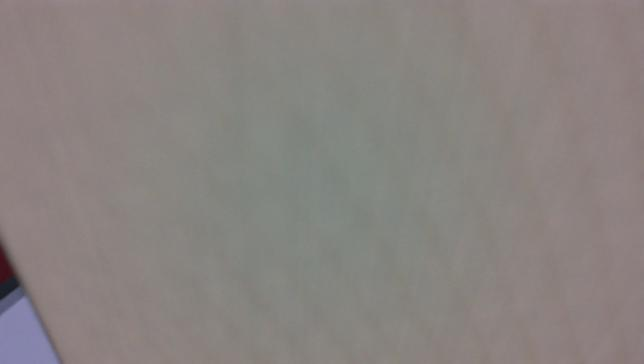

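Call:
move(target={"side":"left","x":0.430,"y":0.232,"z":0.744,"quat_wxyz":[0.7071,0,-0.7071,0]})

Call:
move(joints={"left_gripper_m":0.03})

Call:
move(target={"side":"left","x":0.430,"y":0.232,"z":0.80,"quat_wxyz":[0.7071,0,-0.7071,0]}, min_time_s=1.5, cameras=["head_camera","left_wrist_camera"])

Scene clock: 54.80 s.
Joint torques (N m): left_arm=[-13.39 2.36 1.34 -9.58 0.08 -2.12 -0.26] | right_arm=[4.88 -1.95 -0.99 1.97 -0.07 0.01 0.02]
External joint torques (N m): left_arm=[0.68 -1.28 0.81 -0.19 0.09 -0.13 -0.21] | right_arm=[0.19 1.19 -0.6 0.54 -0.06 0.03 0.02]
Wrist force (N): left_arm=[-5.8 0.6 -1.9] | right_arm=[-0.6 1.7 -5.2]
Wrist torque (N m): left_arm=[-0.18 -0.20 0.22] | right_arm=[-0.14 0.02 -0.09]
Wrist force, peak (N): left_arm=[-7.7 -0.2 5.6] | right_arm=[-1.2 1.8 -5.5]
move: done
base_odometry: x=+0.403 y=+0.985 heading=+0.000
lidar_m: 1.10 0.57 1.50 3.84 2.15 1.53 1.45 1.51 2.03 1.45 0.95 0.64
base_status: not commanded
joint_positions: torso_squat_rad=+0.800 torso_shift_rad=+0.000 torso_pitch_rad=+0.300 torso_yaw_rad=+0.000 left_shoulder_pitch_rad=-0.549 left_shoulder_roll_rad=+0.098 left_shoulder_yaw_rad=+0.129 left_elbow_rad=-0.910 left_forearm_roll_rad=+0.090 left_wrist_pitch_rad=-0.433 left_hand_roll_rad=-0.022 left_gripper_m=+0.099 right_shoulder_pitch_rad=-0.040 right_shoulder_roll_rad=-0.100 right_shoulder_yaw_rad=-0.018 right_elbow_rad=-0.235 right_forearm_roll_rad=+0.049 right_wrist_pitch_rad=-0.014 right_hand_roll_rad=+0.035 right_gripper_m=+0.099 head_pan_rad=+0.350 head_tilt_rad=+0.550
joint_status: all done
wheel_motors_off: 0
motor_effort: left_wheel=-14(15) right_wheel=+15(17)
chest: x=-0.1367 y=+0.0001 z=+1.0638 quat_wxyz=(+0.989, +0.000, +0.149, +0.000)
left_hand: x=+0.4303 y=+0.2320 z=+0.7439 quat_wxyz=(+0.707, +0.000, -0.707, +0.000)
left_hand_status: reached (checked arc that bows 1 mm and turns the hand up to 0 deg, planned for 0.2 s): 0 mm and 0.1 deg off.
right_hand: x=-0.1937 y=-0.2957 z=+0.3837 quat_wxyz=(+0.997, -0.048, +0.008, +0.053)
pictures: none

Scene clock: 56.10 s.
Joint torques (N m): left_arm=[-7.98 1.22 1.27 0.62 -0.01 5.29 -0.09] | right_arm=[4.91 -1.81 -0.95 1.97 -0.12 0.13 0]
External joint torques (N m): left_arm=[6.15 -2.44 0.74 10.04 -0.01 7.28 -0.03] | right_arm=[0.25 1.32 -0.55 0.55 -0.11 0.15 0]
Wrist force (N): left_arm=[20.0 2.1 18.3] | right_arm=[-0.6 1.6 -5.3]
Wrist torque (N m): left_arm=[-0.16 -1.58 -0.10] | right_arm=[-0.11 0.02 -0.09]
Wrist force, peak (N): left_arm=[22.6 1.3 20.5] | right_arm=[-0.7 1.7 -5.6]
move: off_target
base_odometry: x=+0.403 y=+0.985 heading=+0.000
lidar_m: 1.10 0.57 1.49 3.83 2.13 1.52 1.45 1.51 2.01 1.46 0.94 0.64
base_status: not commanded
joint_positions: torso_squat_rad=+0.800 torso_shift_rad=-0.001 torso_pitch_rad=+0.299 torso_yaw_rad=+0.000 left_shoulder_pitch_rad=-0.550 left_shoulder_roll_rad=+0.099 left_shoulder_yaw_rad=+0.129 left_elbow_rad=-0.913 left_forearm_roll_rad=+0.090 left_wrist_pitch_rad=-0.435 left_hand_roll_rad=-0.022 left_gripper_m=+0.074 right_shoulder_pitch_rad=-0.040 right_shoulder_roll_rad=-0.100 right_shoulder_yaw_rad=-0.018 right_elbow_rad=-0.235 right_forearm_roll_rad=+0.049 right_wrist_pitch_rad=-0.014 right_hand_roll_rad=+0.035 right_gripper_m=+0.099 head_pan_rad=+0.350 head_tilt_rad=+0.550
joint_status: left_gripper_m off_target (ended at +0.074, target +0.030)
wheel_motors_off: 0
motor_effort: left_wheel=-10(15) right_wheel=+17(18)
chest: x=-0.1372 y=+0.0000 z=+1.0639 quat_wxyz=(+0.989, +0.000, +0.149, +0.000)
left_hand: x=+0.4310 y=+0.2319 z=+0.7469 quat_wxyz=(+0.704, +0.000, -0.710, +0.000)
right_hand: x=-0.1935 y=-0.2957 z=+0.3836 quat_wxyz=(+0.997, -0.048, +0.008, +0.053)
pictures: none

Scene clock: 57.93 s.
Joint torques (N m): left_arm=[-25.1 3.77 0.87 -22.9 -0.7 -9.74 -0.6] | right_arm=[5.3 -1.7 -1.13 1.97 -0.1 0.02 -0.07]
External joint torques (N m): left_arm=[-11.91 0.77 0.34 -12.48 -0.7 -7.74 -0.55] | right_arm=[0.58 1.44 -0.74 0.53 -0.08 0.04 -0.07]
Wrist force (N): left_arm=[-27.1 2.0 -2.0] | right_arm=[-0.3 1.0 -4.9]
Wrist torque (N m): left_arm=[-0.28 1.85 0.53] | right_arm=[-0.05 0.05 -0.07]
Wrist force, peak (N): left_arm=[35.0 0.8 4.3] | right_arm=[-0.7 1.4 -5.7]
move: done
base_odometry: x=+0.403 y=+0.985 heading=+0.000
lidar_m: 1.10 0.56 1.51 3.85 2.14 1.53 1.44 1.52 2.03 1.45 0.94 0.64
base_status: not commanded
joint_positions: torso_squat_rad=+0.800 torso_shift_rad=+0.000 torso_pitch_rad=+0.301 torso_yaw_rad=+0.000 left_shoulder_pitch_rad=-0.437 left_shoulder_roll_rad=+0.077 left_shoulder_yaw_rad=+0.127 left_elbow_rad=-1.286 left_forearm_roll_rad=+0.085 left_wrist_pitch_rad=-0.157 left_hand_roll_rad=-0.036 left_gripper_m=+0.074 right_shoulder_pitch_rad=-0.040 right_shoulder_roll_rad=-0.100 right_shoulder_yaw_rad=-0.018 right_elbow_rad=-0.235 right_forearm_roll_rad=+0.049 right_wrist_pitch_rad=-0.014 right_hand_roll_rad=+0.035 right_gripper_m=+0.099 head_pan_rad=+0.350 head_tilt_rad=+0.550
joint_status: all done
wheel_motors_off: 0
motor_effort: left_wheel=-14(15) right_wheel=+14(17)
chest: x=-0.1362 y=+0.0001 z=+1.0638 quat_wxyz=(+0.989, +0.000, +0.150, +0.000)
left_hand: x=+0.4292 y=+0.2326 z=+0.7952 quat_wxyz=(+0.710, +0.000, -0.704, +0.001)
left_hand_status: reached (checked arc that bows 8 mm and turns the hand up to 2 deg, planned for 1.5 s): 5 mm and 0.5 deg off.
right_hand: x=-0.1939 y=-0.2958 z=+0.3837 quat_wxyz=(+0.997, -0.048, +0.009, +0.053)
head_camera: T_world_to_cam=[[0.32112, -0.93774, -0.13236, 0.18236], [-0.69405, -0.13794, -0.70659, 0.89492], [0.64435, 0.31876, -0.69513, 0.84881]] pos_world=[0.01563, 0.02388, 1.24651]
left_wrist_camera: T_world_to_cam=[[0.01811, 0.02757, 0.99946, -0.80947], [-0.45812, -0.88828, 0.0328, 0.40624], [0.8887, -0.45847, -0.00346, -0.1996]] pos_world=[0.37815, 0.29166, 0.79502]

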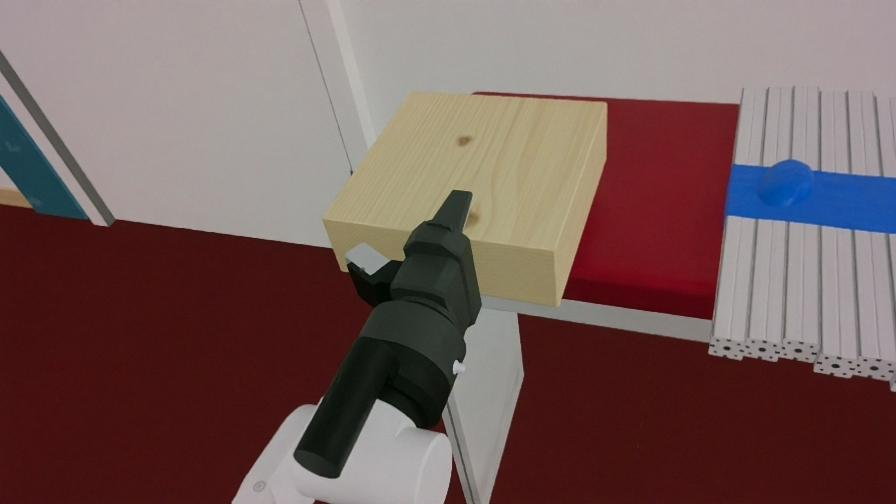

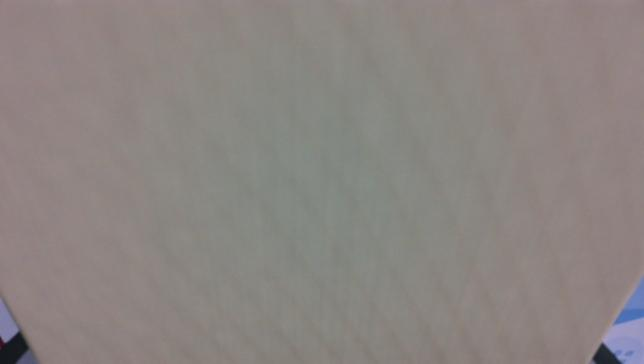

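Call:
move(target={"side":"left","x":0.38,"y":0.232,"z":0.86,"quat_wxyz":[0.7071,0,-0.7071,0]}, min_time_s=1.2)

Call:
move(base={"x_m_s":-0.4,"for_s":1.1}, joints={"right_shoulder_roll_rad":-0.3,"head_pan_rad":0,"head_tilt_rad":0.5})

Call:
move(base={"turn_rad_s":0.8,"for_s":1.97}, cameras=["head_camera"])

Scene clock: 63.63 s.
Joint torques (N m): left_arm=[-20.79 1.73 1.34 -23.36 -0.51 -9.83 -0.57] | right_arm=[5.08 -1.99 -0.83 2.09 -0.06 0.14 0.04]
External joint torques (N m): left_arm=[-10.97 0.1 0.88 -12.52 -0.53 -7.84 -0.51] | right_arm=[0.35 1.15 -0.44 0.64 -0.04 0.16 0.04]
Wrist force (N): left_arm=[-26.9 1.4 -2.5] | right_arm=[-0.7 1.3 -4.9]
Wrist torque (N m): left_arm=[-0.28 1.77 0.49] | right_arm=[-0.10 0.03 -0.10]
Wrist force, peak (N): left_arm=[-30.4 3.1 -1.4] | right_arm=[-0.6 1.3 -5.9]
move: done
base_odometry: x=+0.403 y=+0.985 heading=+0.000
lidar_m: 1.10 0.57 1.50 3.85 2.14 1.52 1.45 1.52 2.02 1.46 0.94 0.62
base_status: not commanded
joint_positions: torso_squat_rad=+0.800 torso_shift_rad=+0.000 torso_pitch_rad=+0.301 torso_yaw_rad=+0.000 left_shoulder_pitch_rad=-0.210 left_shoulder_roll_rad=+0.041 left_shoulder_yaw_rad=+0.084 left_elbow_rad=-1.774 left_forearm_roll_rad=+0.075 left_wrist_pitch_rad=+0.108 left_hand_roll_rad=-0.039 left_gripper_m=+0.074 right_shoulder_pitch_rad=-0.040 right_shoulder_roll_rad=-0.100 right_shoulder_yaw_rad=-0.018 right_elbow_rad=-0.235 right_forearm_roll_rad=+0.049 right_wrist_pitch_rad=-0.014 right_hand_roll_rad=+0.035 right_gripper_m=+0.099 head_pan_rad=+0.350 head_tilt_rad=+0.550
joint_status: all done
wheel_motors_off: 0
motor_effort: left_wheel=-15(16) right_wheel=+15(16)
chest: x=-0.1362 y=+0.0002 z=+1.0638 quat_wxyz=(+0.989, +0.000, +0.150, +0.000)
left_hand: x=+0.3791 y=+0.2325 z=+0.8567 quat_wxyz=(+0.709, +0.000, -0.705, +0.000)
left_hand_status: reached (checked arc that bows 15 mm and turns the hand up to 3 deg, planned for 1.2 s): 4 mm and 0.3 deg off.
right_hand: x=-0.1940 y=-0.2958 z=+0.3837 quat_wxyz=(+0.997, -0.048, +0.009, +0.053)
pictures: none

Scene clock: 66.07 s.
Joint torques (N m): left_arm=[-21.07 1.65 1.39 -22.9 -0.53 -9.62 -0.57] | right_arm=[5.26 -6.91 -1.51 1.68 -0.07 0.13 -0.09]
External joint torques (N m): left_arm=[-11.25 0.03 0.94 -12.06 -0.56 -7.63 -0.52] | right_arm=[0.34 1.6 -0.58 0.22 -0.04 0.12 -0.08]
Wrist force (N): left_arm=[-27.1 2.9 -1.4] | right_arm=[-0.4 2.7 -4.9]
Wrist torque (N m): left_arm=[-0.08 1.77 0.49] | right_arm=[-0.19 0.06 -0.10]
Wrist force, peak (N): left_arm=[-29.3 2.3 -2.9] | right_arm=[-0.2 2.7 -5.8]
move: done
base_odometry: x=-0.037 y=+0.986 heading=-0.001
lidar_m: 1.25 0.95 2.11 4.58 1.50 1.06 1.01 1.06 1.42 3.53 1.19 1.02
base_status: done (sent for 1.1 of 1.1 s)
joint_positions: torso_squat_rad=+0.800 torso_shift_rad=+0.000 torso_pitch_rad=+0.301 torso_yaw_rad=+0.000 left_shoulder_pitch_rad=-0.210 left_shoulder_roll_rad=+0.041 left_shoulder_yaw_rad=+0.084 left_elbow_rad=-1.774 left_forearm_roll_rad=+0.075 left_wrist_pitch_rad=+0.108 left_hand_roll_rad=-0.039 left_gripper_m=+0.074 right_shoulder_pitch_rad=-0.040 right_shoulder_roll_rad=-0.300 right_shoulder_yaw_rad=-0.018 right_elbow_rad=-0.235 right_forearm_roll_rad=+0.049 right_wrist_pitch_rad=-0.014 right_hand_roll_rad=+0.035 right_gripper_m=+0.099 head_pan_rad=+0.000 head_tilt_rad=+0.500
joint_status: all done
wheel_motors_off: 0
motor_effort: left_wheel=-12(38) right_wheel=+11(27)
chest: x=-0.1362 y=+0.0002 z=+1.0638 quat_wxyz=(+0.989, +0.000, +0.150, +0.000)
left_hand: x=+0.3790 y=+0.2325 z=+0.8567 quat_wxyz=(+0.709, +0.000, -0.705, +0.000)
right_hand: x=-0.1841 y=-0.4437 z=+0.4126 quat_wxyz=(+0.986, -0.145, +0.011, +0.077)
pictures: none

Scene clock: 69.97 s.
Joint torques (N m): left_arm=[-20.73 2.04 1.2 -23.02 -0.58 -9.55 -0.57] | right_arm=[5.5 -7.49 -1.37 1.89 -0.18 0.15 0.02]
External joint torques (N m): left_arm=[-10.91 0.42 0.75 -12.18 -0.6 -7.55 -0.52] | right_arm=[0.58 1.01 -0.44 0.44 -0.15 0.14 0.02]
Wrist force (N): left_arm=[-27.4 2.6 -2.5] | right_arm=[-0.5 2.6 -5.0]
Wrist torque (N m): left_arm=[-0.32 1.79 0.51] | right_arm=[-0.16 0.06 -0.09]
Wrist force, peak (N): left_arm=[-28.3 1.8 -2.4] | right_arm=[-0.9 2.8 -5.5]
move: done
base_odometry: x=-0.037 y=+0.985 heading=+1.572
lidar_m: 4.36 1.49 1.06 1.01 1.04 1.41 3.71 1.20 1.05 1.16 0.97 2.14
base_status: done (sent for 1.97 of 1.97 s)
joint_positions: torso_squat_rad=+0.800 torso_shift_rad=+0.000 torso_pitch_rad=+0.301 torso_yaw_rad=+0.000 left_shoulder_pitch_rad=-0.210 left_shoulder_roll_rad=+0.041 left_shoulder_yaw_rad=+0.083 left_elbow_rad=-1.774 left_forearm_roll_rad=+0.075 left_wrist_pitch_rad=+0.108 left_hand_roll_rad=-0.039 left_gripper_m=+0.074 right_shoulder_pitch_rad=-0.040 right_shoulder_roll_rad=-0.300 right_shoulder_yaw_rad=-0.018 right_elbow_rad=-0.235 right_forearm_roll_rad=+0.049 right_wrist_pitch_rad=-0.014 right_hand_roll_rad=+0.035 right_gripper_m=+0.099 head_pan_rad=+0.000 head_tilt_rad=+0.500
joint_status: not commanded
wheel_motors_off: 0
motor_effort: left_wheel=+0(35) right_wheel=+19(44)
chest: x=-0.1362 y=+0.0002 z=+1.0638 quat_wxyz=(+0.989, +0.000, +0.150, +0.000)
left_hand: x=+0.3791 y=+0.2325 z=+0.8567 quat_wxyz=(+0.709, +0.000, -0.705, +0.000)
right_hand: x=-0.1841 y=-0.4436 z=+0.4126 quat_wxyz=(+0.986, -0.145, +0.011, +0.077)
head_camera: T_world_to_cam=[[-0.00447, -0.99951, -0.03103, 0.0378], [-0.67702, 0.02586, -0.73551, 0.93191], [0.73595, 0.01772, -0.6768, 0.83112]] pos_world=[0.01943, -0.00105, 1.24911]

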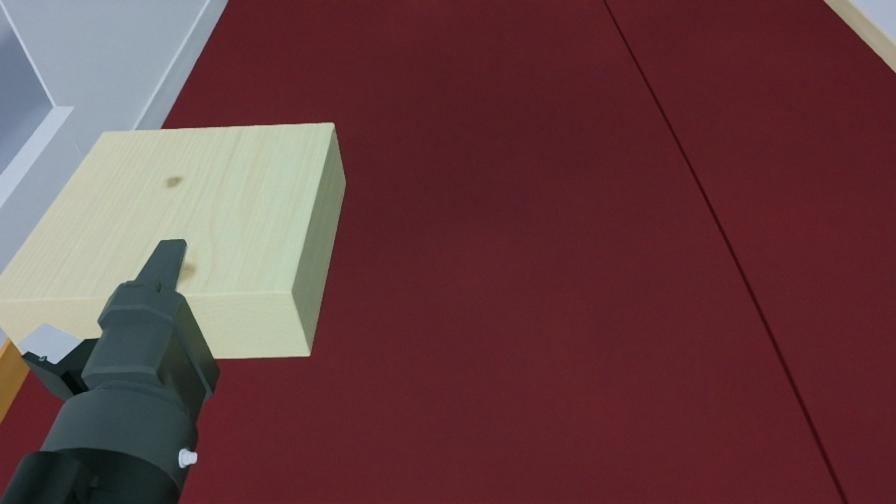

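Call:
move(base={"x_m_s":-0.7,"for_s":1.9})

Call:
move(base={"turn_rad_s":-0.8,"for_s":1.965}, joints={"head_tilt_rad":0.55,"head_pan_rad":0.15}, cameras=["head_camera"])

Scene clock: 74.93 s.
Joint torques (N m): left_arm=[-21.51 1.79 1.7 -22.9 -0.55 -9.61 -0.61] | right_arm=[4.66 -7.5 -1.63 1.68 -0.23 0.02 -0.17]
External joint torques (N m): left_arm=[-11.69 0.16 1.25 -12.06 -0.57 -7.61 -0.55] | right_arm=[-0.26 1.01 -0.7 0.23 -0.2 0.01 -0.17]
Wrist force (N): left_arm=[-27.5 1.4 -2.7] | right_arm=[-0.6 2.6 -5.6]
Wrist torque (N m): left_arm=[-0.17 1.87 0.52] | right_arm=[-0.18 0.03 -0.09]
Wrist force, peak (N): left_arm=[-28.7 0.9 -2.8] | right_arm=[-0.9 3.1 -5.6]
move: done
base_odometry: x=-0.035 y=-0.345 heading=+1.573
lidar_m: 4.16 1.43 1.03 0.97 1.03 1.38 3.62 1.15 0.85 0.80 0.82 1.87
base_status: done (sent for 1.9 of 1.9 s)
joint_positions: torso_squat_rad=+0.800 torso_shift_rad=+0.000 torso_pitch_rad=+0.301 torso_yaw_rad=+0.000 left_shoulder_pitch_rad=-0.210 left_shoulder_roll_rad=+0.041 left_shoulder_yaw_rad=+0.083 left_elbow_rad=-1.774 left_forearm_roll_rad=+0.075 left_wrist_pitch_rad=+0.108 left_hand_roll_rad=-0.039 left_gripper_m=+0.074 right_shoulder_pitch_rad=-0.040 right_shoulder_roll_rad=-0.300 right_shoulder_yaw_rad=-0.018 right_elbow_rad=-0.235 right_forearm_roll_rad=+0.049 right_wrist_pitch_rad=-0.014 right_hand_roll_rad=+0.035 right_gripper_m=+0.099 head_pan_rad=+0.000 head_tilt_rad=+0.500
joint_status: not commanded
wheel_motors_off: 0
motor_effort: left_wheel=+12(43) right_wheel=-11(41)
chest: x=-0.1362 y=+0.0002 z=+1.0638 quat_wxyz=(+0.989, +0.000, +0.150, +0.000)
left_hand: x=+0.3790 y=+0.2325 z=+0.8567 quat_wxyz=(+0.709, +0.000, -0.705, +0.000)
right_hand: x=-0.1842 y=-0.4436 z=+0.4126 quat_wxyz=(+0.986, -0.145, +0.011, +0.077)
pictures: none

Scene clock: 78.83 s.
Joint torques (N m): left_arm=[-20.73 2.08 1.7 -23.03 -0.47 -9.72 -0.63] | right_arm=[4.46 -7.3 -1.33 1.72 -0.12 0.03 -0.07]
External joint torques (N m): left_arm=[-10.91 0.46 1.25 -12.19 -0.5 -7.72 -0.58] | right_arm=[-0.46 1.21 -0.4 0.26 -0.09 0.02 -0.06]
Wrist force (N): left_arm=[-27.9 2.1 -1.4] | right_arm=[-0.4 2.4 -5.3]
Wrist torque (N m): left_arm=[-0.26 1.69 0.54] | right_arm=[-0.13 0.05 -0.10]
Wrist force, peak (N): left_arm=[-28.2 1.9 -1.6] | right_arm=[-0.5 2.9 -5.6]
move: done
base_odometry: x=-0.035 y=-0.345 heading=+0.000
lidar_m: 0.78 0.81 1.88 4.40 1.45 1.02 0.98 1.04 1.39 3.45 1.16 0.83
base_status: done (sent for 1.97 of 1.97 s)
joint_positions: torso_squat_rad=+0.800 torso_shift_rad=+0.000 torso_pitch_rad=+0.301 torso_yaw_rad=+0.000 left_shoulder_pitch_rad=-0.210 left_shoulder_roll_rad=+0.041 left_shoulder_yaw_rad=+0.083 left_elbow_rad=-1.774 left_forearm_roll_rad=+0.075 left_wrist_pitch_rad=+0.108 left_hand_roll_rad=-0.039 left_gripper_m=+0.074 right_shoulder_pitch_rad=-0.040 right_shoulder_roll_rad=-0.300 right_shoulder_yaw_rad=-0.018 right_elbow_rad=-0.235 right_forearm_roll_rad=+0.049 right_wrist_pitch_rad=-0.014 right_hand_roll_rad=+0.035 right_gripper_m=+0.099 head_pan_rad=+0.150 head_tilt_rad=+0.550
joint_status: all done
wheel_motors_off: 0
motor_effort: left_wheel=+20(44) right_wheel=+0(32)
chest: x=-0.1362 y=+0.0002 z=+1.0638 quat_wxyz=(+0.989, +0.000, +0.150, +0.000)
left_hand: x=+0.3790 y=+0.2325 z=+0.8567 quat_wxyz=(+0.709, +0.000, -0.705, +0.000)
right_hand: x=-0.1842 y=-0.4436 z=+0.4126 quat_wxyz=(+0.986, -0.145, +0.011, +0.077)
head_camera: T_world_to_cam=[[0.13654, -0.9878, -0.07494, 0.10047], [-0.71154, -0.04516, -0.70119, 0.8872], [0.68925, 0.14906, -0.70902, 0.86868]] pos_world=[0.01882, 0.00982, 1.24554]

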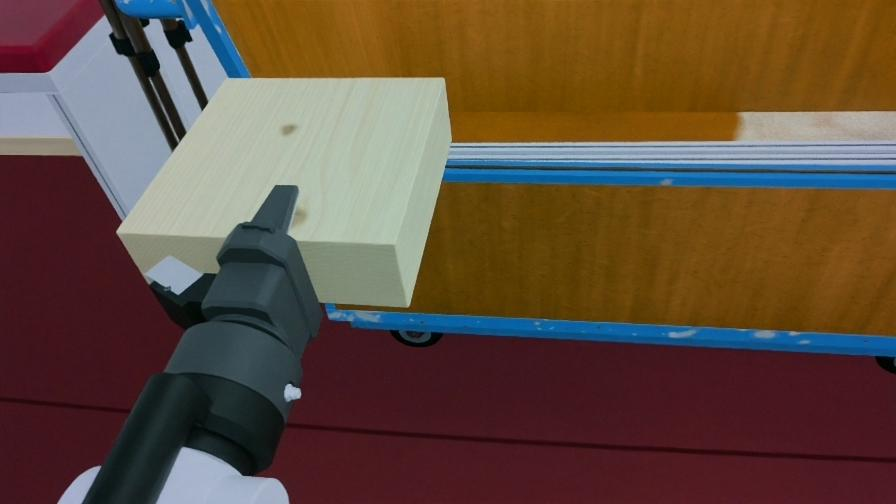

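Call:
move(target={"side":"left","x":0.38,"y":0.17,"z":0.88,"quat_wxyz":[0.7071,0,-0.7071,0]}, min_time_s=1.0)

Call:
move(base={"x_m_s":0.3,"for_s":1.3}, joints={"head_pan_rad":-0.1,"head_tilt_rad":0.5,"torso_squat_rad":0.5}, cameras=["head_camera"])

Scene clock: 93.43 s.
Joint torques (N m): left_arm=[-20.8 -0.66 0.05 -22.92 -1.45 -8.09 -0.32] | right_arm=[4.57 -7.52 -1.66 1.73 -0.13 0.02 0.04]
External joint torques (N m): left_arm=[-10.54 0.2 0.3 -12.09 -1.23 -6.45 -0.26] | right_arm=[-0.36 0.99 -0.73 0.27 -0.1 0.01 0.05]
Wrist force (N): left_arm=[-27.5 2.4 -2.3] | right_arm=[-0.6 2.6 -5.2]
Wrist torque (N m): left_arm=[-0.26 1.80 0.42] | right_arm=[-0.20 0.01 -0.08]
Wrist force, peak (N): left_arm=[-29.0 2.6 -2.2] | right_arm=[-0.7 3.0 -5.5]
move: done
base_odometry: x=-0.035 y=-0.345 heading=+0.000
lidar_m: 0.78 0.81 1.87 4.40 1.44 1.04 0.99 1.03 1.39 3.45 1.15 0.83
base_status: not commanded
joint_positions: torso_squat_rad=+0.800 torso_shift_rad=+0.000 torso_pitch_rad=+0.301 torso_yaw_rad=+0.000 left_shoulder_pitch_rad=-0.230 left_shoulder_roll_rad=+0.000 left_shoulder_yaw_rad=-0.080 left_elbow_rad=-1.842 left_forearm_roll_rad=-0.641 left_wrist_pitch_rad=+0.247 left_hand_roll_rad=+0.605 left_gripper_m=+0.074 right_shoulder_pitch_rad=-0.040 right_shoulder_roll_rad=-0.300 right_shoulder_yaw_rad=-0.018 right_elbow_rad=-0.235 right_forearm_roll_rad=+0.049 right_wrist_pitch_rad=-0.014 right_hand_roll_rad=+0.035 right_gripper_m=+0.099 head_pan_rad=+0.150 head_tilt_rad=+0.550
joint_status: all done
wheel_motors_off: 0
motor_effort: left_wheel=+19(21) right_wheel=+1(2)
chest: x=-0.1362 y=+0.0002 z=+1.0638 quat_wxyz=(+0.989, +0.000, +0.150, +0.000)
left_hand: x=+0.3794 y=+0.1707 z=+0.8772 quat_wxyz=(+0.712, -0.003, -0.702, -0.004)
left_hand_status: reached (checked arc that bows 7 mm and turns the hand up to 2 deg, planned for 1.0 s): 3 mm and 1.0 deg off.
right_hand: x=-0.1842 y=-0.4436 z=+0.4126 quat_wxyz=(+0.986, -0.145, +0.011, +0.077)
pictures: none

Scene clock: 95.83 s.
Joint torques (N m): left_arm=[-20.47 -1.29 0.39 -22.58 -1.6 -8.1 -0.44] | right_arm=[5.89 -7.26 -1.2 2.13 -0.3 -0.04 -0.04]
External joint torques (N m): left_arm=[-10.22 -0.43 0.63 -11.74 -1.38 -6.46 -0.38] | right_arm=[0.96 1.25 -0.27 0.68 -0.27 -0.05 -0.04]
Wrist force (N): left_arm=[-27.5 2.0 -2.4] | right_arm=[-0.9 2.7 -5.3]
Wrist torque (N m): left_arm=[-0.31 1.77 0.44] | right_arm=[-0.19 0.00 -0.13]
Wrist force, peak (N): left_arm=[-29.3 1.8 -2.0] | right_arm=[-0.6 2.2 -6.0]
move: done
base_odometry: x=+0.355 y=-0.345 heading=-0.001
lidar_m: 0.39 0.41 0.56 4.13 2.01 1.44 1.37 1.42 1.91 4.80 0.60 0.39
base_status: done (sent for 1.3 of 1.3 s)
joint_positions: torso_squat_rad=+0.500 torso_shift_rad=+0.000 torso_pitch_rad=+0.301 torso_yaw_rad=+0.000 left_shoulder_pitch_rad=-0.230 left_shoulder_roll_rad=+0.000 left_shoulder_yaw_rad=-0.080 left_elbow_rad=-1.842 left_forearm_roll_rad=-0.641 left_wrist_pitch_rad=+0.247 left_hand_roll_rad=+0.605 left_gripper_m=+0.074 right_shoulder_pitch_rad=-0.040 right_shoulder_roll_rad=-0.300 right_shoulder_yaw_rad=-0.018 right_elbow_rad=-0.235 right_forearm_roll_rad=+0.049 right_wrist_pitch_rad=-0.014 right_hand_roll_rad=+0.035 right_gripper_m=+0.099 head_pan_rad=-0.100 head_tilt_rad=+0.500
joint_status: all done
wheel_motors_off: 0
motor_effort: left_wheel=-7(48) right_wheel=+7(40)
chest: x=-0.1360 y=+0.0002 z=+1.1903 quat_wxyz=(+0.989, +0.000, +0.150, +0.000)
left_hand: x=+0.3795 y=+0.1707 z=+1.0038 quat_wxyz=(+0.712, -0.003, -0.702, -0.004)
right_hand: x=-0.1840 y=-0.4435 z=+0.5391 quat_wxyz=(+0.986, -0.145, +0.011, +0.077)
head_camera: T_world_to_cam=[[-0.09983, -0.995, -0.00143, -0.00436], [-0.67262, 0.06855, -0.73681, 1.02723], [0.73323, -0.07259, -0.6761, 0.91551]] pos_world=[0.01922, -0.00829, 1.37584]

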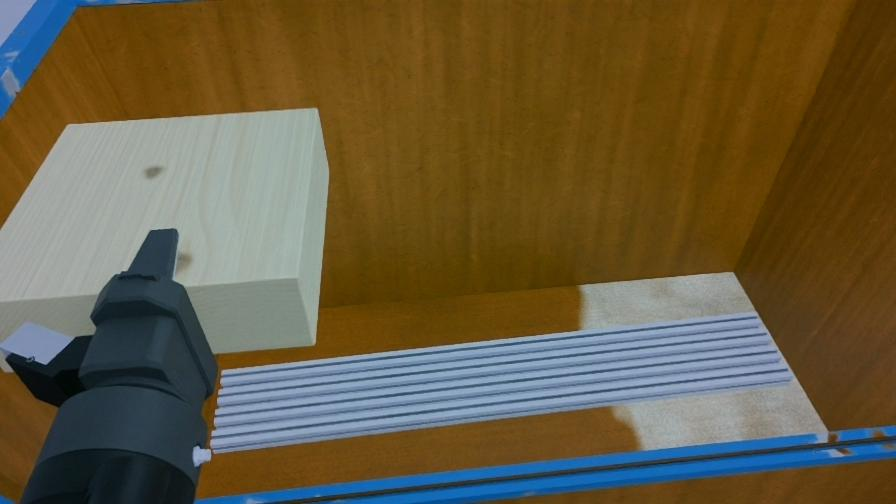

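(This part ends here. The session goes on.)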